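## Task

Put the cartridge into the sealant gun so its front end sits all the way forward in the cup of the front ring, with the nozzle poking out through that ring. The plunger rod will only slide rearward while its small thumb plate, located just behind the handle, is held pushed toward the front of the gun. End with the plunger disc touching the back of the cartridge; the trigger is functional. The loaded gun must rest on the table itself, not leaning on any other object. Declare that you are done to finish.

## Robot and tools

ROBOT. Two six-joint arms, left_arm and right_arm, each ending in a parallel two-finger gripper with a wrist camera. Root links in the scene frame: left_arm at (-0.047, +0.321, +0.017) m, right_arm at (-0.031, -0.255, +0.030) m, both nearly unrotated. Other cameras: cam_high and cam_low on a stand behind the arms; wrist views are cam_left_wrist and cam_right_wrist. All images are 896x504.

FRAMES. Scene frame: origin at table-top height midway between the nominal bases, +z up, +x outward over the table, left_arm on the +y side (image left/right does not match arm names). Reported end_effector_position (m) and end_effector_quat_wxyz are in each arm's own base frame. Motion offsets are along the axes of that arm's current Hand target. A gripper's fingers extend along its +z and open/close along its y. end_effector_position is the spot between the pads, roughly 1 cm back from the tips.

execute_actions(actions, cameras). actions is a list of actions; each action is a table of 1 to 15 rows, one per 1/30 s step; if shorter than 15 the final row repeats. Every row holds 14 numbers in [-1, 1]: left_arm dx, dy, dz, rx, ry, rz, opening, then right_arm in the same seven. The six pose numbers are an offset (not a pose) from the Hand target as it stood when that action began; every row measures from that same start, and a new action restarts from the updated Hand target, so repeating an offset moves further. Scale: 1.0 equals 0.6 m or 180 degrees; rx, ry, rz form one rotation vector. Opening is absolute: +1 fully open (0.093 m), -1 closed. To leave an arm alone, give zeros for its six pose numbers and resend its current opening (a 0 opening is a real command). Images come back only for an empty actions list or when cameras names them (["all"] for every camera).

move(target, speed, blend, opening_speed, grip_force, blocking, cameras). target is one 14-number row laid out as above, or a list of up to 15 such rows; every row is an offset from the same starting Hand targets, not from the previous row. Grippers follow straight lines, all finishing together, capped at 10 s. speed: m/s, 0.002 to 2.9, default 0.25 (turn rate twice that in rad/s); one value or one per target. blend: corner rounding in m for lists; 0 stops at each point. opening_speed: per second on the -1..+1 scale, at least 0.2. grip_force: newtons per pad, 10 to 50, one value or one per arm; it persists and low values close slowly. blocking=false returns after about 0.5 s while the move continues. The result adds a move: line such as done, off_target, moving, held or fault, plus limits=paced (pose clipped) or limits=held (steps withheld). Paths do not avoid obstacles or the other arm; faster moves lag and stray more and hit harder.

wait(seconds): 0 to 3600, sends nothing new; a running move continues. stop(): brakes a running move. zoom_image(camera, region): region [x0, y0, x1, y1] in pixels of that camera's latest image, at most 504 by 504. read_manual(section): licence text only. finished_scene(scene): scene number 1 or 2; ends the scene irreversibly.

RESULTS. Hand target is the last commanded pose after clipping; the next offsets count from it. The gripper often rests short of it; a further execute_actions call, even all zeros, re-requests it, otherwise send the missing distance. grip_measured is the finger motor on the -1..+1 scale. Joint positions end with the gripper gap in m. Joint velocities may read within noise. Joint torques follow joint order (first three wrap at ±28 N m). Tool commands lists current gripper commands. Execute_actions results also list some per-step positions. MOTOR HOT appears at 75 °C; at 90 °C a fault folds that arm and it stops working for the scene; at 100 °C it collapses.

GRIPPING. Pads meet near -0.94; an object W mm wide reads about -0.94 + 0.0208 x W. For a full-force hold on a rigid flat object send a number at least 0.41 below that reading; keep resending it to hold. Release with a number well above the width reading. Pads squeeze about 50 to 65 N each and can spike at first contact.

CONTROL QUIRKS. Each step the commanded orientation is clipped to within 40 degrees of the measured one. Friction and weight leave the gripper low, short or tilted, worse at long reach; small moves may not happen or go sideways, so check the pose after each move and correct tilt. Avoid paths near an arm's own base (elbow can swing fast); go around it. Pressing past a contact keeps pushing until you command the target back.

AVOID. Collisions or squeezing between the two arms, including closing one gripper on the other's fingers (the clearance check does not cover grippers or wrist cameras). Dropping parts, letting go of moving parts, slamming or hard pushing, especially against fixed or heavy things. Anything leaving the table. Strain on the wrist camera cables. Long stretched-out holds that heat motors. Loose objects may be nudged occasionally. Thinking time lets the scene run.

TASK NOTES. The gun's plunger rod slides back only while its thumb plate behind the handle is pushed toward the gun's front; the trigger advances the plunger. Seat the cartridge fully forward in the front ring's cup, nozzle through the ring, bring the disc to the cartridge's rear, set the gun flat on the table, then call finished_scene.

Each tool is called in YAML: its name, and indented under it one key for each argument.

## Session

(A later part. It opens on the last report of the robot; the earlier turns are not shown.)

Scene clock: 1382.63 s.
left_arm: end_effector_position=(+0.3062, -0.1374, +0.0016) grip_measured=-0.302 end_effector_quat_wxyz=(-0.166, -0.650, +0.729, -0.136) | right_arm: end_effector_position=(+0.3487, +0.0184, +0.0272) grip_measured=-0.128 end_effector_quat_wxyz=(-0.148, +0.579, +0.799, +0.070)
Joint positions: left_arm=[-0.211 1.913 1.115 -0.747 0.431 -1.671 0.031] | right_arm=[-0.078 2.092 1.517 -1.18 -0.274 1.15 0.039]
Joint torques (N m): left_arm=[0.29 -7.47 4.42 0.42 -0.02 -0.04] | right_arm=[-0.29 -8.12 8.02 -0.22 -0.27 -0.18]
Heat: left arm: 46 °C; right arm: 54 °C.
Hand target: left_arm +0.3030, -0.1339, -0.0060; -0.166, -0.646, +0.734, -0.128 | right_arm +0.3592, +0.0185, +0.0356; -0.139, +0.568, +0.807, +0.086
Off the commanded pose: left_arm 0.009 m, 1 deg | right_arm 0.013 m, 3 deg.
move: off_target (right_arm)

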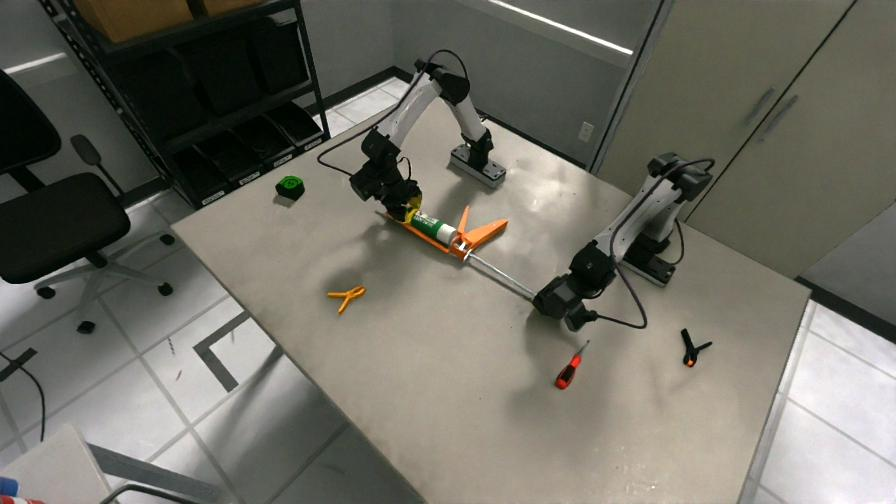

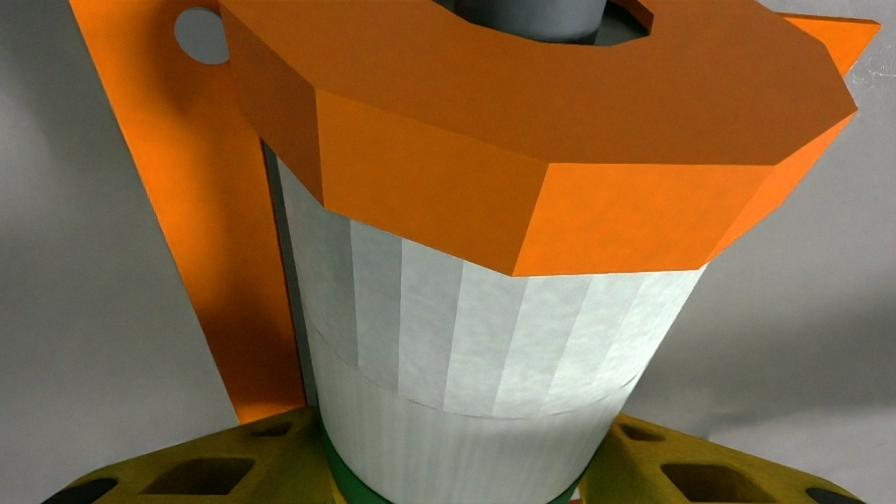

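move:
  target: [0,0,0,0,0,0,-0.85,-0.0107,0,0.0157,0,-0.0556,0,-0.5]
  speed: 0.05
  cameras: ["cam_high","cam_right_wrist"]

zoom_image:
  camera: "cam_high"
  region: [360, 170, 520, 290]

Scene clock: 1391.90 s.
left_arm: end_effector_position=(+0.3056, -0.1373, +0.0016) grip_measured=-0.302 end_effector_quat_wxyz=(-0.167, -0.652, +0.728, -0.134) | right_arm: end_effector_position=(+0.3518, +0.0211, +0.0216) grip_measured=-0.129 end_effector_quat_wxyz=(-0.105, +0.580, +0.807, +0.038)
Joint positions: left_arm=[-0.211 1.913 1.115 -0.751 0.431 -1.676 0.031] | right_arm=[-0.026 2.068 1.478 -1.114 -0.18 1.208 0.039]
Joint torques (N m): left_arm=[0.28 -7.41 4.51 0.46 0 0] | right_arm=[0.7 -10.06 3.74 0.39 0.3 0.03]
Heat: left arm: 47 °C; right arm: 55 °C.
Hand target: left_arm +0.3030, -0.1339, -0.0060; -0.166, -0.646, +0.734, -0.128 | right_arm +0.3600, +0.0156, +0.0246; -0.068, +0.573, +0.816, +0.037
Off the commanded pose: left_arm 0.009 m, 1 deg | right_arm 0.010 m, 4 deg.
move: off_target (right_arm)

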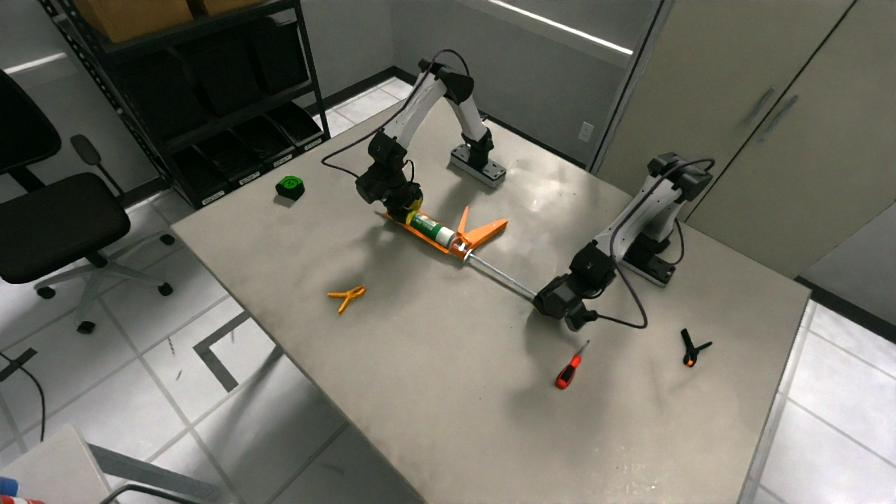

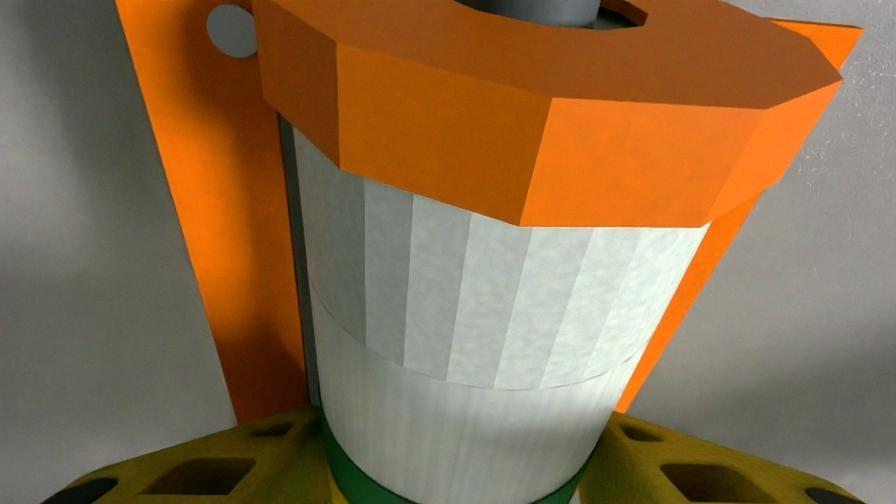

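Scaled by 3.150 from the camera's image (finer frame: 1280x720).

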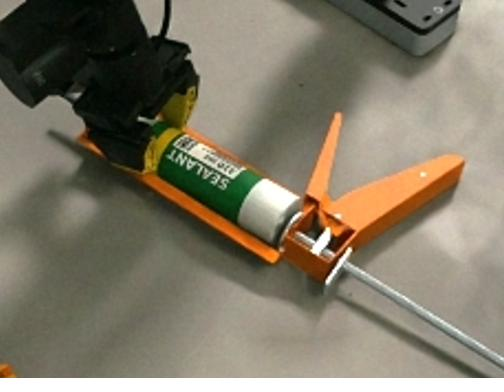

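move:
  target: [0,0,0,0,0,0,-0.85,-0.008,0,0.013,0,-0.04,0,-0.5]
  speed: 0.05
  cameras: ["cam_high","cam_right_wrist"]

zoom_image:
  camera: "cam_high"
  region: [360, 170, 520, 290]

Scene clock: 1397.13 s.
left_arm: end_effector_position=(+0.3052, -0.1372, +0.0016) grip_measured=-0.302 end_effector_quat_wxyz=(-0.167, -0.652, +0.728, -0.134) | right_arm: end_effector_position=(+0.3518, +0.0215, +0.0204) grip_measured=-0.130 end_effector_quat_wxyz=(-0.059, +0.583, +0.810, +0.011)
Joint positions: left_arm=[-0.211 1.913 1.115 -0.752 0.431 -1.676 0.031] | right_arm=[0.019 2.025 1.423 -1.05 -0.088 1.262 0.039]
Joint torques (N m): left_arm=[0.27 -7.38 4.46 0.47 0.01 -0.01] | right_arm=[0.54 -8.57 3.17 0.69 0.56 0]
Heat: left arm: 47 °C; right arm: 56 °C.
Hand target: left_arm +0.3030, -0.1339, -0.0060; -0.166, -0.646, +0.734, -0.128 | right_arm +0.3611, +0.0122, +0.0162; -0.016, +0.574, +0.819, +0.001
Off the commanded pose: left_arm 0.009 m, 1 deg | right_arm 0.014 m, 5 deg.
move: off_target (right_arm)

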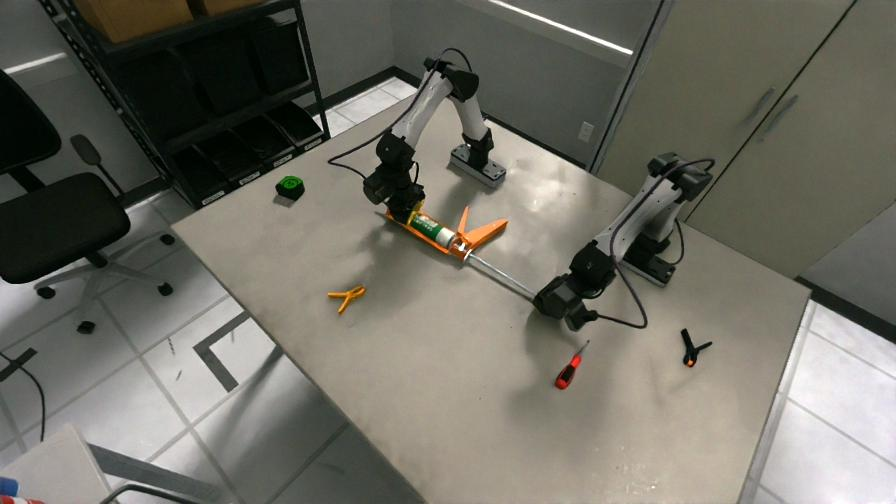

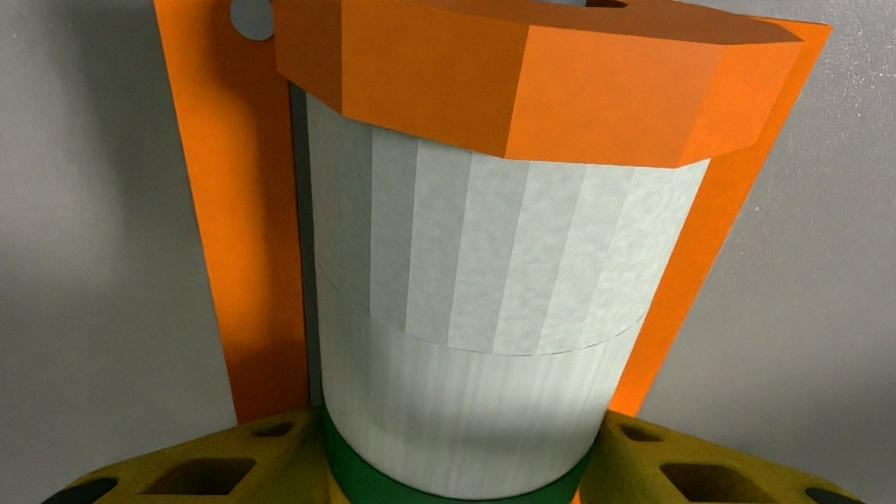

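Scaled by 3.150 from the camera's image (finer frame: 1280x720).

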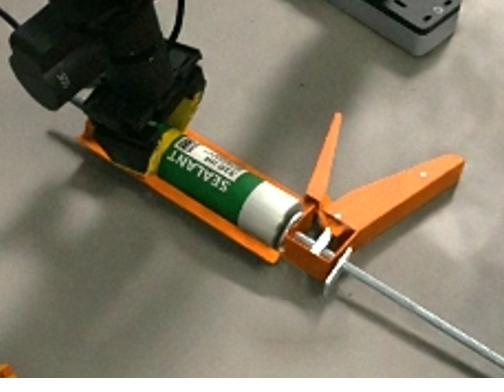

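move:
  target: [0,0,0,0,0,0,-0.85,0,0,-0.012,0,0,0,0.3]
  opening_speed: 0.4
  speed: 0.03
  cameras: ["cam_right_wrist"]

Scene clock: 1402.73 s.
left_arm: end_effector_position=(+0.3045, -0.1370, +0.0016) grip_measured=-0.302 end_effector_quat_wxyz=(-0.168, -0.652, +0.727, -0.132) | right_arm: end_effector_position=(+0.3484, +0.0172, +0.0225) grip_measured=+0.298 end_effector_quat_wxyz=(-0.054, +0.583, +0.811, -0.004)
Joint positions: left_arm=[-0.211 1.913 1.115 -0.755 0.431 -1.676 0.031] | right_arm=[0.021 2.019 1.423 -1.067 -0.058 1.265 0.059]
Joint torques (N m): left_arm=[0.4 -7.41 4.46 0.5 0 0] | right_arm=[0.42 -8.72 4.38 0.59 0.32 -0.05]
Heat: left arm: 47 °C; right arm: 56 °C.
Hand target: left_arm +0.3030, -0.1339, -0.0060; -0.166, -0.646, +0.734, -0.128 | right_arm +0.3613, +0.0121, +0.0234; -0.016, +0.574, +0.819, +0.001
Off the commanded pose: left_arm 0.008 m, 1 deg | right_arm 0.014 m, 5 deg.
move: off_target (right_arm)

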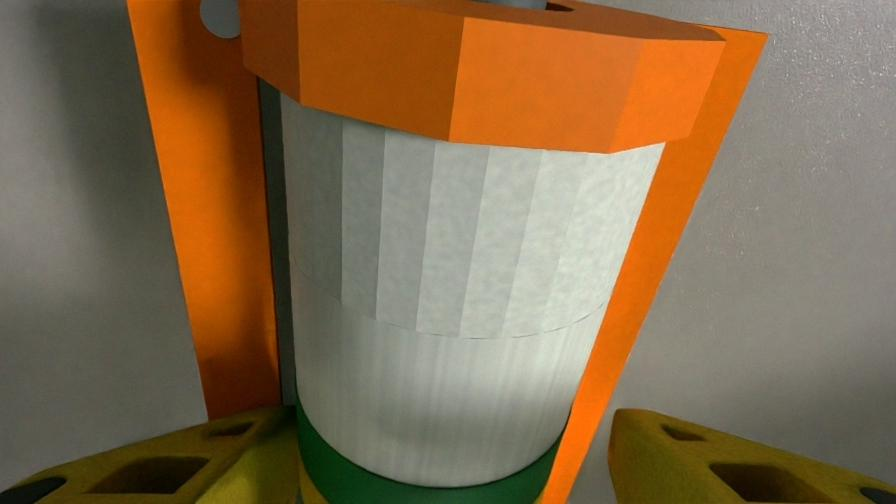

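move:
  target:
    - [0,0,0,0,0,0,-0.85,0,0.005,-0.01,0,0,0,0.8]
    - [0,0,0,0,0,0,-0.85,0,0.005,-0.15,0,0,0,0.8]
  opening_speed: 0.6
  speed: [0.05,0.15]
  cameras: ["cam_high","cam_right_wrist"]

zoom_image:
  camera: "cam_high"
  region: [360, 170, 520, 290]

zoom_image:
  camera: "cam_right_wrist"
  region: [200, 0, 704, 504]

Scene clock: 1412.40 s.
left_arm: end_effector_position=(+0.3050, -0.1373, +0.0021) grip_measured=-0.302 end_effector_quat_wxyz=(-0.171, -0.655, +0.724, -0.135) | right_arm: end_effector_position=(+0.3624, +0.0144, +0.1004) grip_measured=+0.798 end_effector_quat_wxyz=(-0.033, +0.578, +0.815, +0.000)
Joint positions: left_arm=[-0.208 1.913 1.115 -0.754 0.439 -1.682 0.031] | right_arm=[0.021 1.974 1.678 -1.328 -0.039 1.254 0.084]
Joint torques (N m): left_arm=[0.08 -7.42 4.52 0.49 -0.01 0.04] | right_arm=[0.18 -8.88 8.17 -0.17 0.13 -0.09]
Heat: left arm: 47 °C; right arm: 57 °C.
Hand target: left_arm +0.3030, -0.1338, -0.0060; -0.166, -0.646, +0.734, -0.128 | right_arm +0.3665, +0.0114, +0.1133; -0.016, +0.574, +0.819, +0.001
Off the commanded pose: left_arm 0.009 m, 2 deg | right_arm 0.014 m, 2 deg.
move: off_target (right_arm)

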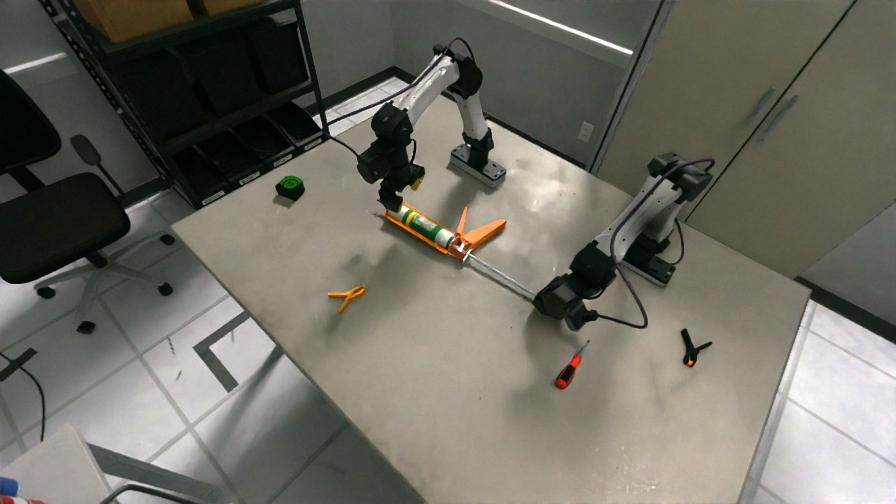

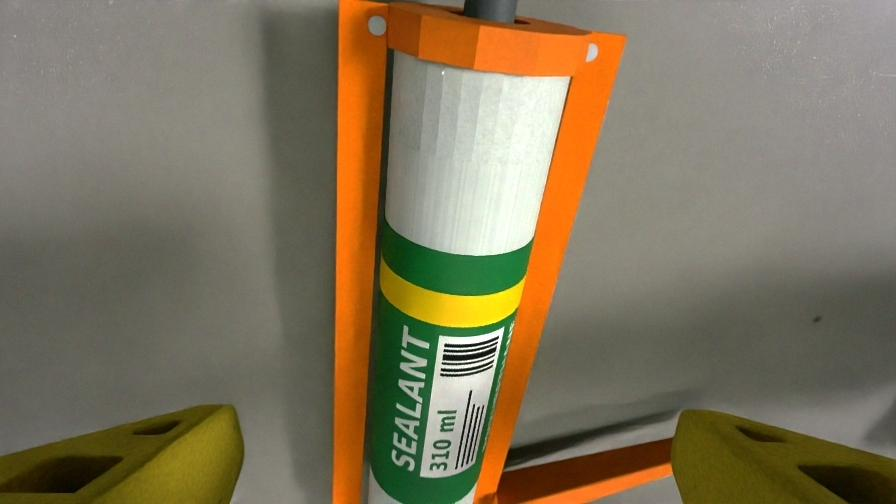

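Scaled by 3.150 from the camera's image (finer frame: 1280x720).

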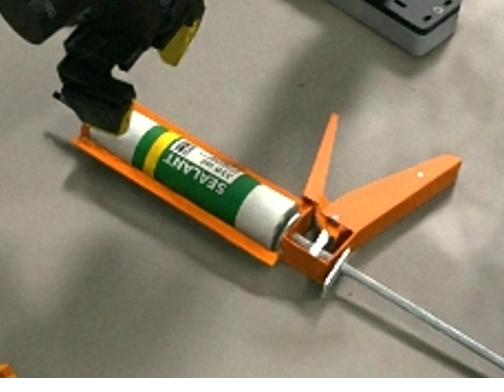

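Scaled by 1.000.

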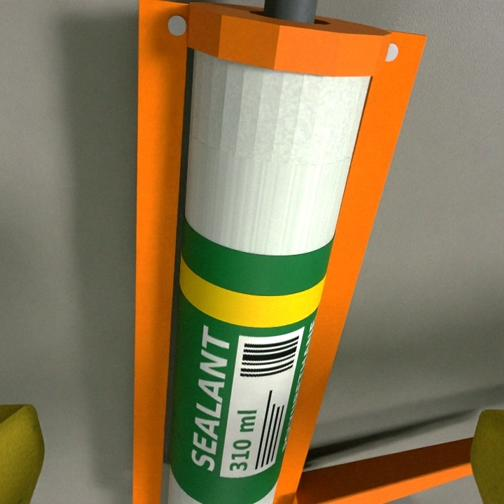

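move:
  target: [0.0221,-0.0068,0.0097,0,0,0,-0.85,0,0,0,0,0,0,0.8]
  speed: 0.05
  cameras: ["cam_high","cam_left_wrist","cam_right_wrist"]

zoom_image:
  camera: "cam_high"
  region: [360, 170, 520, 290]

Scene clock: 1422.03 s.
left_arm: end_effector_position=(+0.3039, -0.1424, -0.0003) grip_measured=-0.302 end_effector_quat_wxyz=(-0.165, -0.656, +0.726, -0.128) | right_arm: end_effector_position=(+0.3624, +0.0144, +0.1004) grip_measured=+0.798 end_effector_quat_wxyz=(-0.033, +0.578, +0.815, +0.000)
Joint positions: left_arm=[-0.232 1.917 1.115 -0.744 0.42 -1.707 0.031] | right_arm=[0.021 1.974 1.678 -1.328 -0.039 1.254 0.084]
Joint torques (N m): left_arm=[-1.77 -6.64 6.02 0.53 0.1 -0.16] | right_arm=[0.06 -8.72 8.13 -0.14 0.13 -0.08]
Heat: left arm: 47 °C; right arm: 58 °C.
Hand target: left_arm +0.3052, -0.1487, -0.0060; -0.166, -0.646, +0.734, -0.128 | right_arm +0.3665, +0.0114, +0.1133; -0.016, +0.574, +0.819, +0.001
Off the commanded pose: left_arm 0.009 m, 1 deg | right_arm 0.014 m, 2 deg.
move: done

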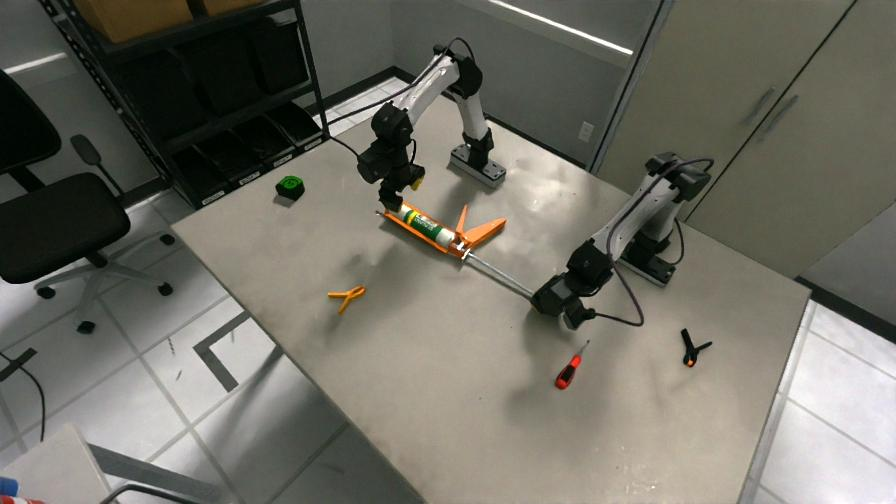

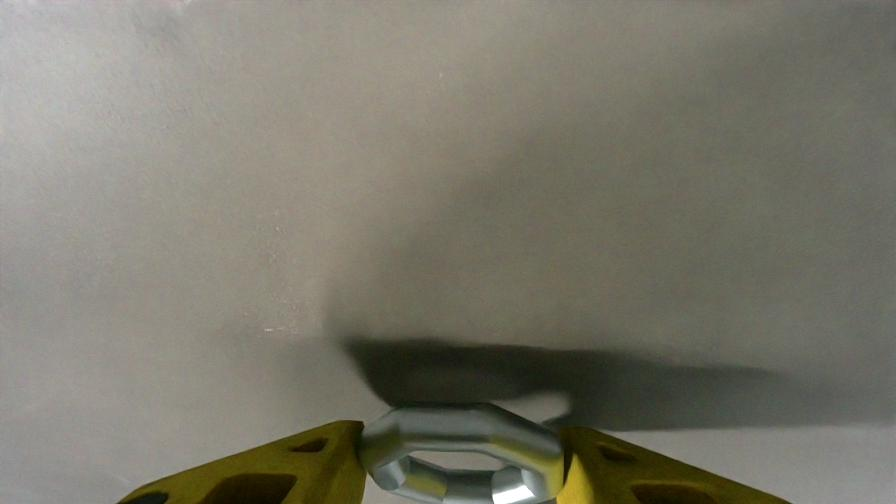

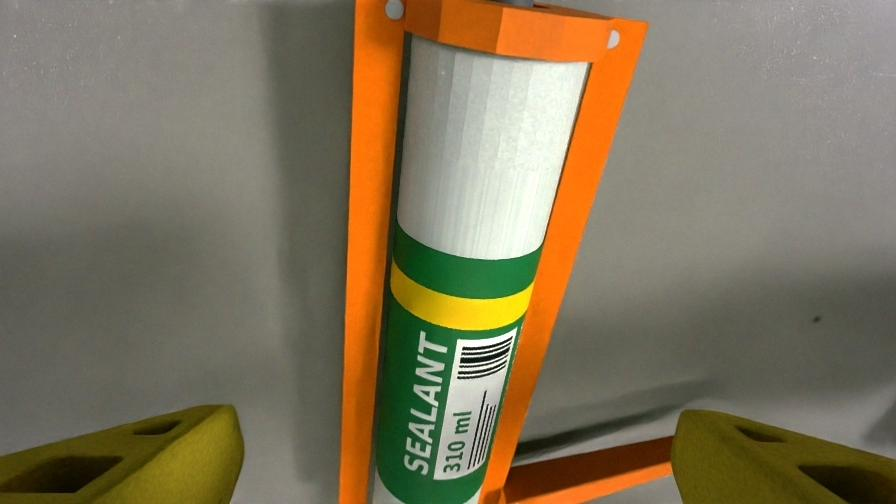

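Scaled by 3.150 from the camera's image (finer frame: 1280x720).

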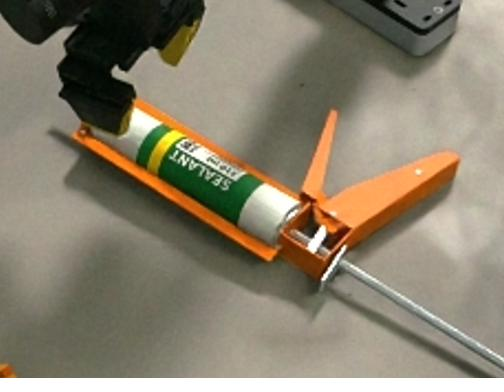

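move:
  target: [0,0,0,0,0,0,-0.85,0.0322,-0.0025,0.048,0,-0.0167,0.0478,1]
  speed: 0.15
  cameras: ["cam_right_wrist"]

Scene clock: 1443.60 s.
left_arm: end_effector_position=(+0.3039, -0.1424, -0.0003) grip_measured=-0.302 end_effector_quat_wxyz=(-0.165, -0.656, +0.726, -0.128) | right_arm: end_effector_position=(+0.3530, +0.0310, +0.0793) grip_measured=+1.000 end_effector_quat_wxyz=(-0.020, +0.625, +0.780, -0.025)
Joint positions: left_arm=[-0.232 1.917 1.115 -0.744 0.42 -1.707 0.031] | right_arm=[0.092 1.959 1.573 -1.248 0.008 1.443 0.093]
Joint torques (N m): left_arm=[-1.7 -6.63 5.97 0.55 0.09 -0.15] | right_arm=[0.4 -10.06 4.08 0.4 0.18 0.33]
Heat: left arm: 46 °C; right arm: 58 °C.
Hand target: left_arm +0.3052, -0.1487, -0.0060; -0.166, -0.646, +0.734, -0.128 | right_arm +0.3577, +0.0295, +0.0851; +0.005, +0.634, +0.773, -0.016
Off the commanded pose: left_arm 0.009 m, 1 deg | right_arm 0.008 m, 3 deg.
move: off_target (right_arm)

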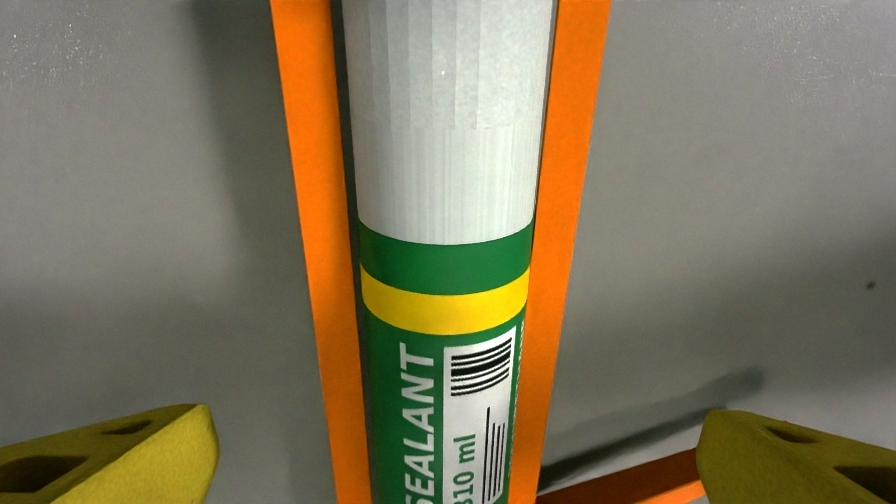

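move:
  target: [0,0,0,0,0,0,-0.85,0,0.0083,0.085,0,0,0,1]
  speed: 0.1
  cameras: ["cam_right_wrist"]

Scene clock: 1451.67 s.
left_arm: end_effector_position=(+0.3039, -0.1424, -0.0003) grip_measured=-0.302 end_effector_quat_wxyz=(-0.165, -0.656, +0.726, -0.128) | right_arm: end_effector_position=(+0.3597, +0.0314, +0.0444) grip_measured=+1.000 end_effector_quat_wxyz=(-0.002, +0.625, +0.780, -0.009)
Joint positions: left_arm=[-0.232 1.917 1.115 -0.744 0.42 -1.707 0.031] | right_arm=[0.092 1.969 1.447 -1.064 0.01 1.443 0.093]
Joint torques (N m): left_arm=[-1.81 -6.65 5.98 0.54 0.09 -0.16] | right_arm=[0.35 -5.98 4.16 0.52 0.19 0.28]
Heat: left arm: 46 °C; right arm: 57 °C.
Hand target: left_arm +0.3052, -0.1487, -0.0060; -0.166, -0.646, +0.734, -0.128 | right_arm +0.3621, +0.0289, +0.0340; +0.005, +0.634, +0.773, -0.016
Off the commanded pose: left_arm 0.009 m, 1 deg | right_arm 0.011 m, 2 deg.
move: off_target (right_arm)

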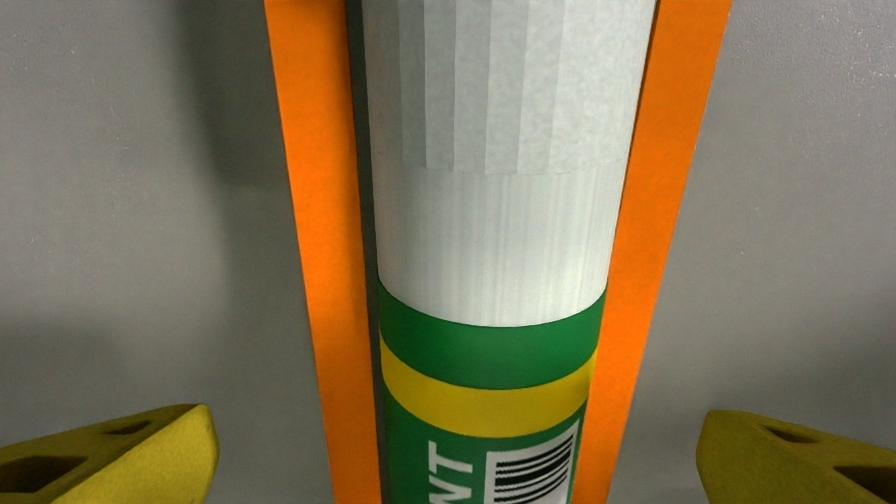

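move:
  target: [0,0,0,0,0,0,-0.85,0,-0.005,0.05,0,0,0,1]
  speed: 0.08
  cameras: ["cam_right_wrist"]

Scene clock: 1455.97 s.
left_arm: end_effector_position=(+0.3039, -0.1424, -0.0003) grip_measured=-0.302 end_effector_quat_wxyz=(-0.165, -0.656, +0.726, -0.128) | right_arm: end_effector_position=(+0.3570, +0.0312, +0.0141) grip_measured=+1.000 end_effector_quat_wxyz=(-0.002, +0.625, +0.780, -0.009)
Joint positions: left_arm=[-0.232 1.917 1.115 -0.744 0.42 -1.707 0.031] | right_arm=[0.092 1.998 1.362 -0.95 0.01 1.443 0.093]
Joint torques (N m): left_arm=[-1.76 -6.6 5.93 0.53 0.1 -0.16] | right_arm=[-0.02 -6.16 3.96 0.48 0.19 0.26]
Heat: left arm: 46 °C; right arm: 56 °C.
Hand target: left_arm +0.3052, -0.1487, -0.0060; -0.166, -0.646, +0.734, -0.128 | right_arm +0.3587, +0.0274, +0.0041; +0.005, +0.634, +0.773, -0.016
Off the commanded pose: left_arm 0.009 m, 1 deg | right_arm 0.011 m, 2 deg.
move: off_target (right_arm)

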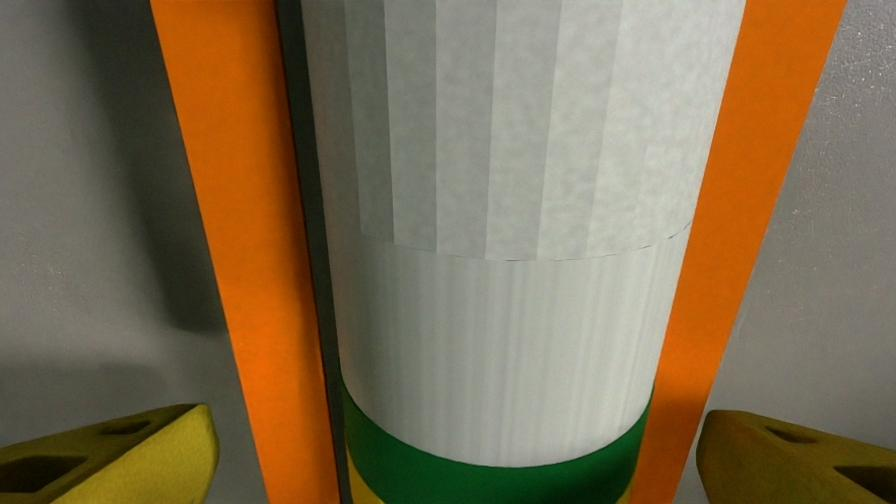

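move:
  target: [0,0,0,0,0,0,-0.85,0,-0.006,0.006,0,0,0,0.3]
  speed: 0.05
  opening_speed: 0.4
  cameras: ["cam_right_wrist","cam_high"]

Scene clock: 1461.93 s.
left_arm: end_effector_position=(+0.3039, -0.1424, -0.0003) grip_measured=-0.302 end_effector_quat_wxyz=(-0.165, -0.656, +0.726, -0.128) | right_arm: end_effector_position=(+0.3520, +0.0304, +0.0080) grip_measured=+0.571 end_effector_quat_wxyz=(-0.005, +0.626, +0.780, -0.013)
Joint positions: left_arm=[-0.232 1.917 1.115 -0.744 0.42 -1.707 0.031] | right_arm=[0.092 1.998 1.335 -0.933 0.011 1.444 0.073]
Joint torques (N m): left_arm=[-1.72 -6.54 6.06 0.53 0.09 -0.16] | right_arm=[-0.08 -6.6 4.03 0.48 0.16 0.24]
Heat: left arm: 46 °C; right arm: 55 °C.
Hand target: left_arm +0.3052, -0.1487, -0.0060; -0.166, -0.646, +0.734, -0.128 | right_arm +0.3551, +0.0266, +0.0005; +0.005, +0.634, +0.773, -0.016
Off the commanded pose: left_arm 0.009 m, 1 deg | right_arm 0.009 m, 2 deg.
move: done
Images, in order (width x height): cam_high 896x504, cam_right_wrist 896x504.

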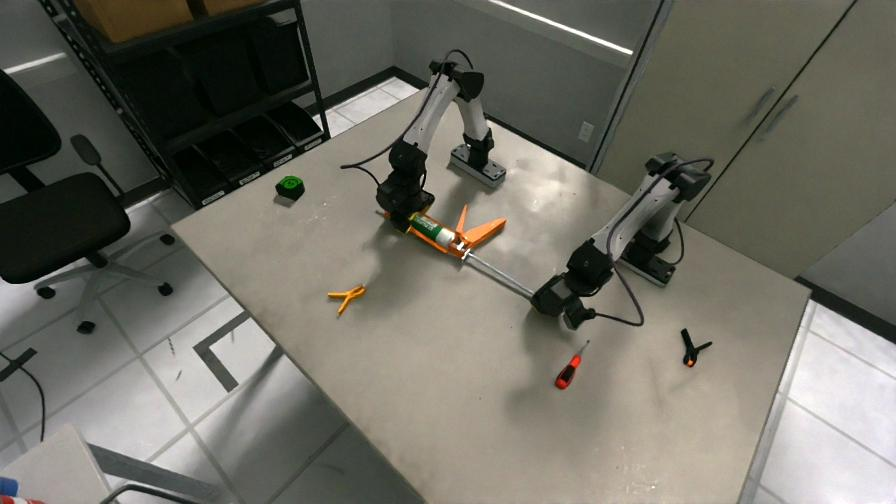

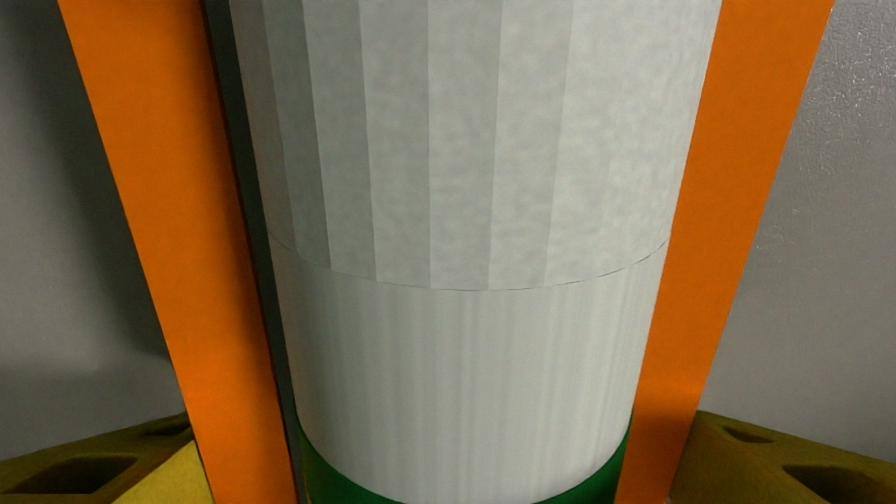

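move:
  target:
    - [0,0,0,0,0,0,-0.85,0,0,0,0,0,0,0.16]
    - [0.0221,-0.0068,0.0097,0,0,0,-0.85,0,0,0,0,0,0,0.16]
  speed: 0.04
  cameras: ["cam_right_wrist","cam_high","cam_left_wrist"]

zoom_image:
  camera: "cam_high"
  region: [400, 190, 520, 280]

Scene clock: 1467.20 s.
left_arm: end_effector_position=(+0.3047, -0.1480, -0.0019) grip_measured=-0.302 end_effector_quat_wxyz=(-0.156, -0.657, +0.727, -0.121) | right_arm: end_effector_position=(+0.3518, +0.0286, +0.0080) grip_measured=+0.568 end_effector_quat_wxyz=(-0.002, +0.625, +0.780, -0.017)
Joint positions: left_arm=[-0.259 1.922 1.122 -0.737 0.396 -1.736 0.031] | right_arm=[0.092 1.998 1.335 -0.935 0.022 1.443 0.072]
Joint torques (N m): left_arm=[-3.18 -5.83 7.09 0.63 0.32 -0.28] | right_arm=[-0.2 -6.64 4.04 0.51 0.08 0.23]
Heat: left arm: 46 °C; right arm: 54 °C.
Hand target: left_arm +0.3072, -0.1636, -0.0061; -0.166, -0.646, +0.734, -0.128 | right_arm +0.3551, +0.0266, +0.0005; +0.005, +0.634, +0.773, -0.016
Off the commanded pose: left_arm 0.016 m, 2 deg | right_arm 0.008 m, 2 deg.
move: off_target (left_arm)
Images, in order (width x height): cam_high 896x504, cam_left_wrist 896x504, cam_right_wrist 896x504.

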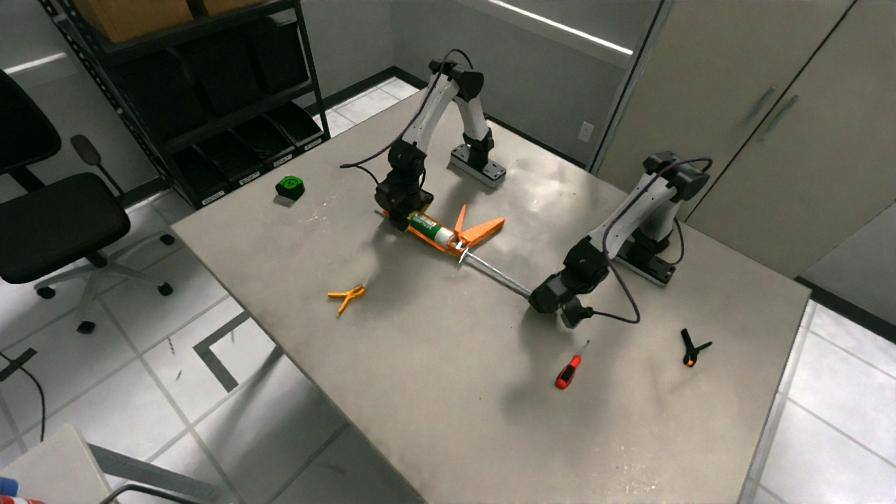

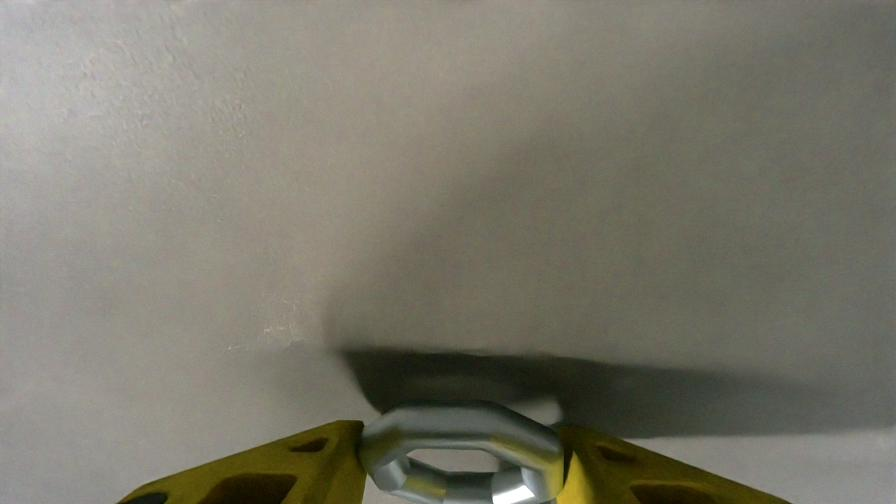

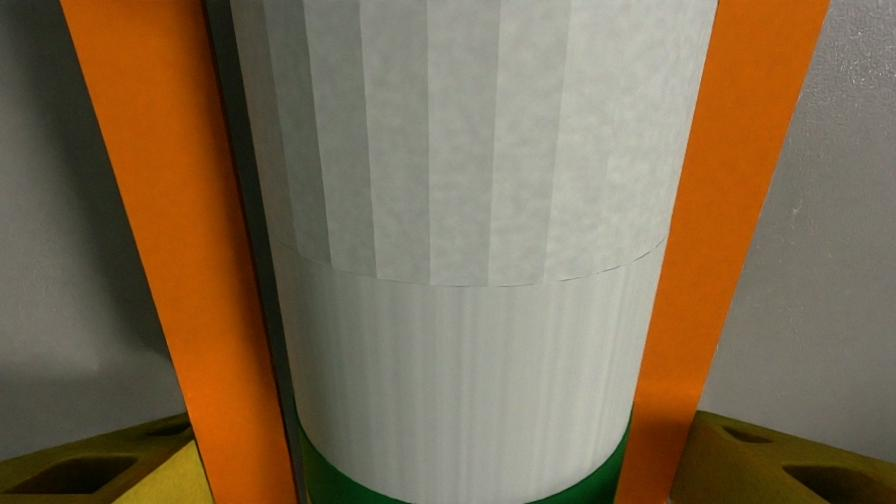

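Scaled by 4.200 from the camera's image (finer frame: 1280x720).

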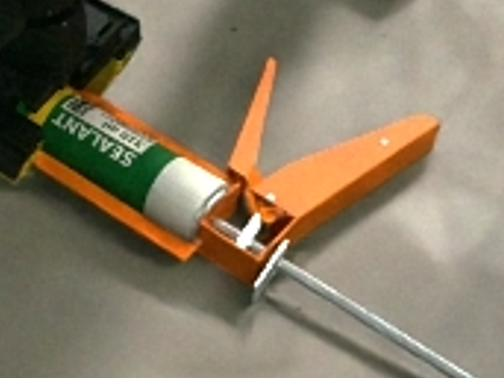

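move:
  target: [0.0148,-0.0045,0.0065,0,0,0,-0.85,0,0,0,0,0,0,0.16]
  speed: 0.04
  cameras: ["cam_right_wrist"]

move:
  target: [0.0148,-0.0045,0.0065,0,0,0,-0.85,0,0,0,0,0,0,0.16]
  speed: 0.04
  cameras: ["cam_right_wrist","cam_high"]

zoom_image:
  camera: "cam_high"
  region: [400, 190, 520, 280]

Scene clock: 1472.40 s.
left_arm: end_effector_position=(+0.3066, -0.1518, -0.0027) grip_measured=-0.302 end_effector_quat_wxyz=(-0.148, -0.657, +0.730, -0.115) | right_arm: end_effector_position=(+0.3516, +0.0264, +0.0081) grip_measured=+0.568 end_effector_quat_wxyz=(+0.001, +0.626, +0.780, -0.021)
Joint positions: left_arm=[-0.279 1.93 1.136 -0.737 0.374 -1.753 0.031] | right_arm=[0.09 1.998 1.335 -0.936 0.031 1.443 0.072]
Joint torques (N m): left_arm=[-3.77 -5.86 7.35 0.69 0.52 -0.32] | right_arm=[0.16 -6.49 3.99 0.54 0.05 0.23]
Heat: left arm: 46 °C; right arm: 53 °C.
Hand target: left_arm +0.3087, -0.1736, -0.0060; -0.166, -0.646, +0.734, -0.128 | right_arm +0.3551, +0.0266, +0.0005; +0.005, +0.634, +0.773, -0.016
Off the commanded pose: left_arm 0.022 m, 3 deg | right_arm 0.008 m, 1 deg.
move: off_target (left_arm)

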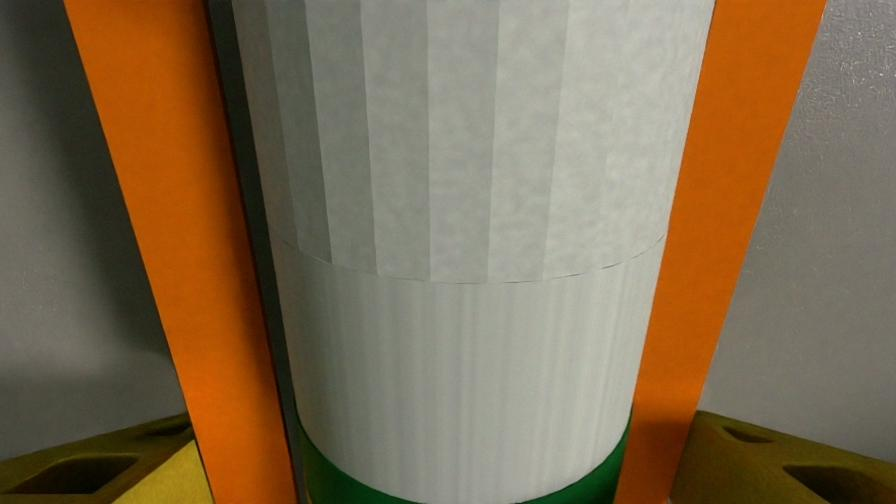

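Scene clock: 1473.37 s.
left_arm: end_effector_position=(+0.3085, -0.1556, -0.0036) grip_measured=-0.302 end_effector_quat_wxyz=(-0.139, -0.658, +0.732, -0.109) | right_arm: end_effector_position=(+0.3515, +0.0233, +0.0081) grip_measured=+0.568 end_effector_quat_wxyz=(+0.003, +0.628, +0.778, -0.024)
Joint positions: left_arm=[-0.298 1.939 1.15 -0.737 0.353 -1.77 0.031] | right_arm=[0.085 1.998 1.335 -0.938 0.039 1.443 0.072]
Joint torques (N m): left_arm=[-4.34 -5.75 7.56 0.74 0.74 -0.42] | right_arm=[0.53 -6.38 3.96 0.53 0 0.22]
Heat: left arm: 46 °C; right arm: 53 °C.
Hand target: left_arm +0.3100, -0.1835, -0.0060; -0.166, -0.646, +0.734, -0.128 | right_arm +0.3551, +0.0266, +0.0005; +0.005, +0.634, +0.773, -0.016
Off the commanded pose: left_arm 0.028 m, 4 deg | right_arm 0.009 m, 1 deg.
move: off_target (left_arm)
Images, in order (width x height): cam_high 896x504, cam_right_wrist 896x504.

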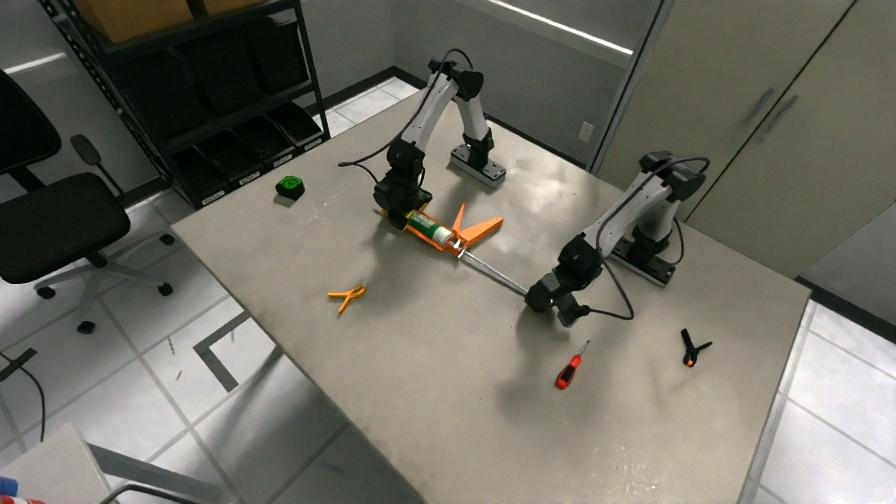

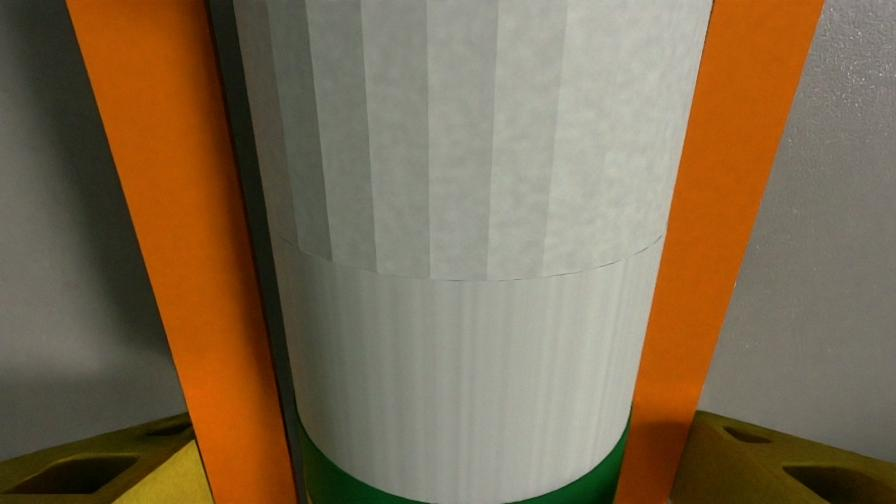

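Scaled by 4.200 from the camera's image (finer frame: 1280x720).

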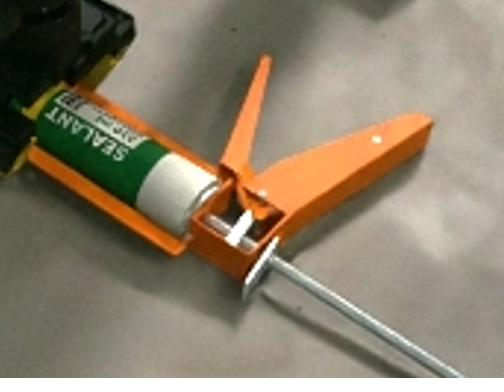

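zoom_image:
  camera: "cam_high"
  region: [430, 220, 480, 265]

Scaled by 10.080 from the camera's image (finer frame: 1280x720).

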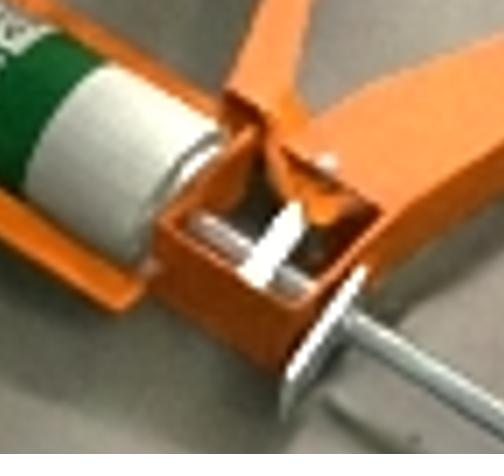

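move:
  target:
    - [-0.0324,0.01,-0.0142,0,0,0,-0.85,0,0,0,0,0,0,0.16]
    - [-0.0324,0.01,-0.0142,0,0,0,-0.85,0,0,0,0,0,0,0.9]
    - [-0.0324,0.01,-0.0142,0,0,0,-0.85,0,0.005,-0.13,0,0,0,0.9]
  speed: 0.08
  opening_speed: 0.8
  cameras: ["cam_right_wrist","cam_high"]

Scene clock: 1486.70 s.
left_arm: end_effector_position=(+0.3096, -0.1547, -0.0022) grip_measured=-0.302 end_effector_quat_wxyz=(-0.147, -0.655, +0.732, -0.117) | right_arm: end_effector_position=(+0.3531, +0.0272, +0.0620) grip_measured=+0.898 end_effector_quat_wxyz=(-0.009, +0.625, +0.780, -0.029)
Joint positions: left_arm=[-0.284 1.939 1.15 -0.737 0.376 -1.751 0.031] | right_arm=[0.091 1.96 1.506 -1.168 0.03 1.443 0.088]
Joint torques (N m): left_arm=[-0.28 -7.68 4.7 0.63 0.53 -0.08] | right_arm=[0.47 -9.52 8.02 -0.13 -0.03 0.31]
Heat: left arm: 46 °C; right arm: 52 °C.
Hand target: left_arm +0.3069, -0.1617, -0.0061; -0.166, -0.646, +0.734, -0.128 | right_arm +0.3590, +0.0297, +0.0785; +0.005, +0.634, +0.773, -0.016
Off the commanded pose: left_arm 0.008 m, 3 deg | right_arm 0.018 m, 2 deg.
move: off_target (left_arm, right_arm)
Images, in order (width x height): cam_high 896x504, cam_right_wrist 896x504.

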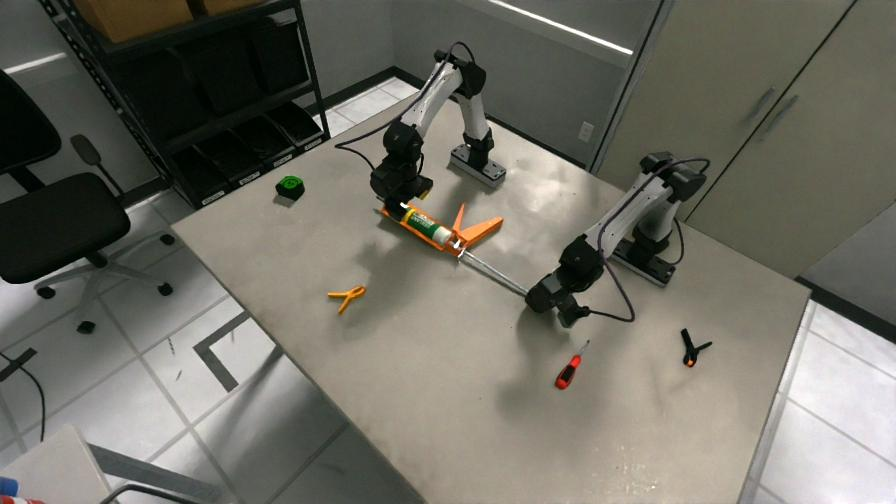

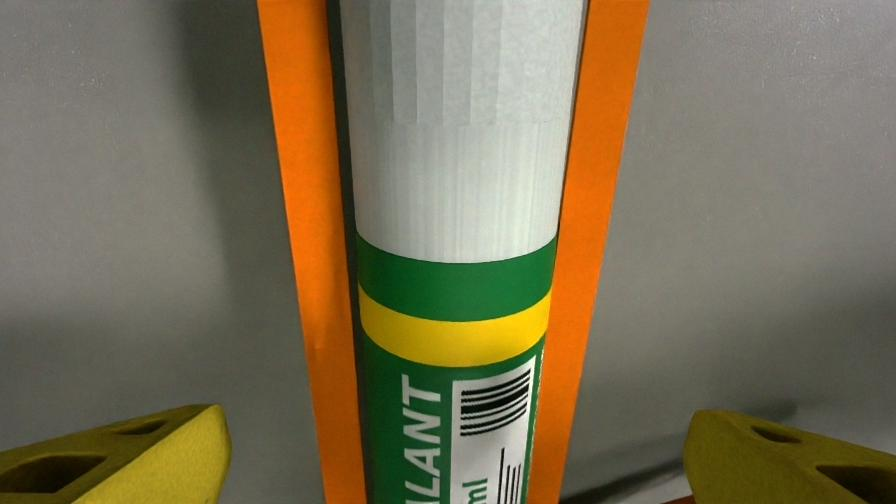

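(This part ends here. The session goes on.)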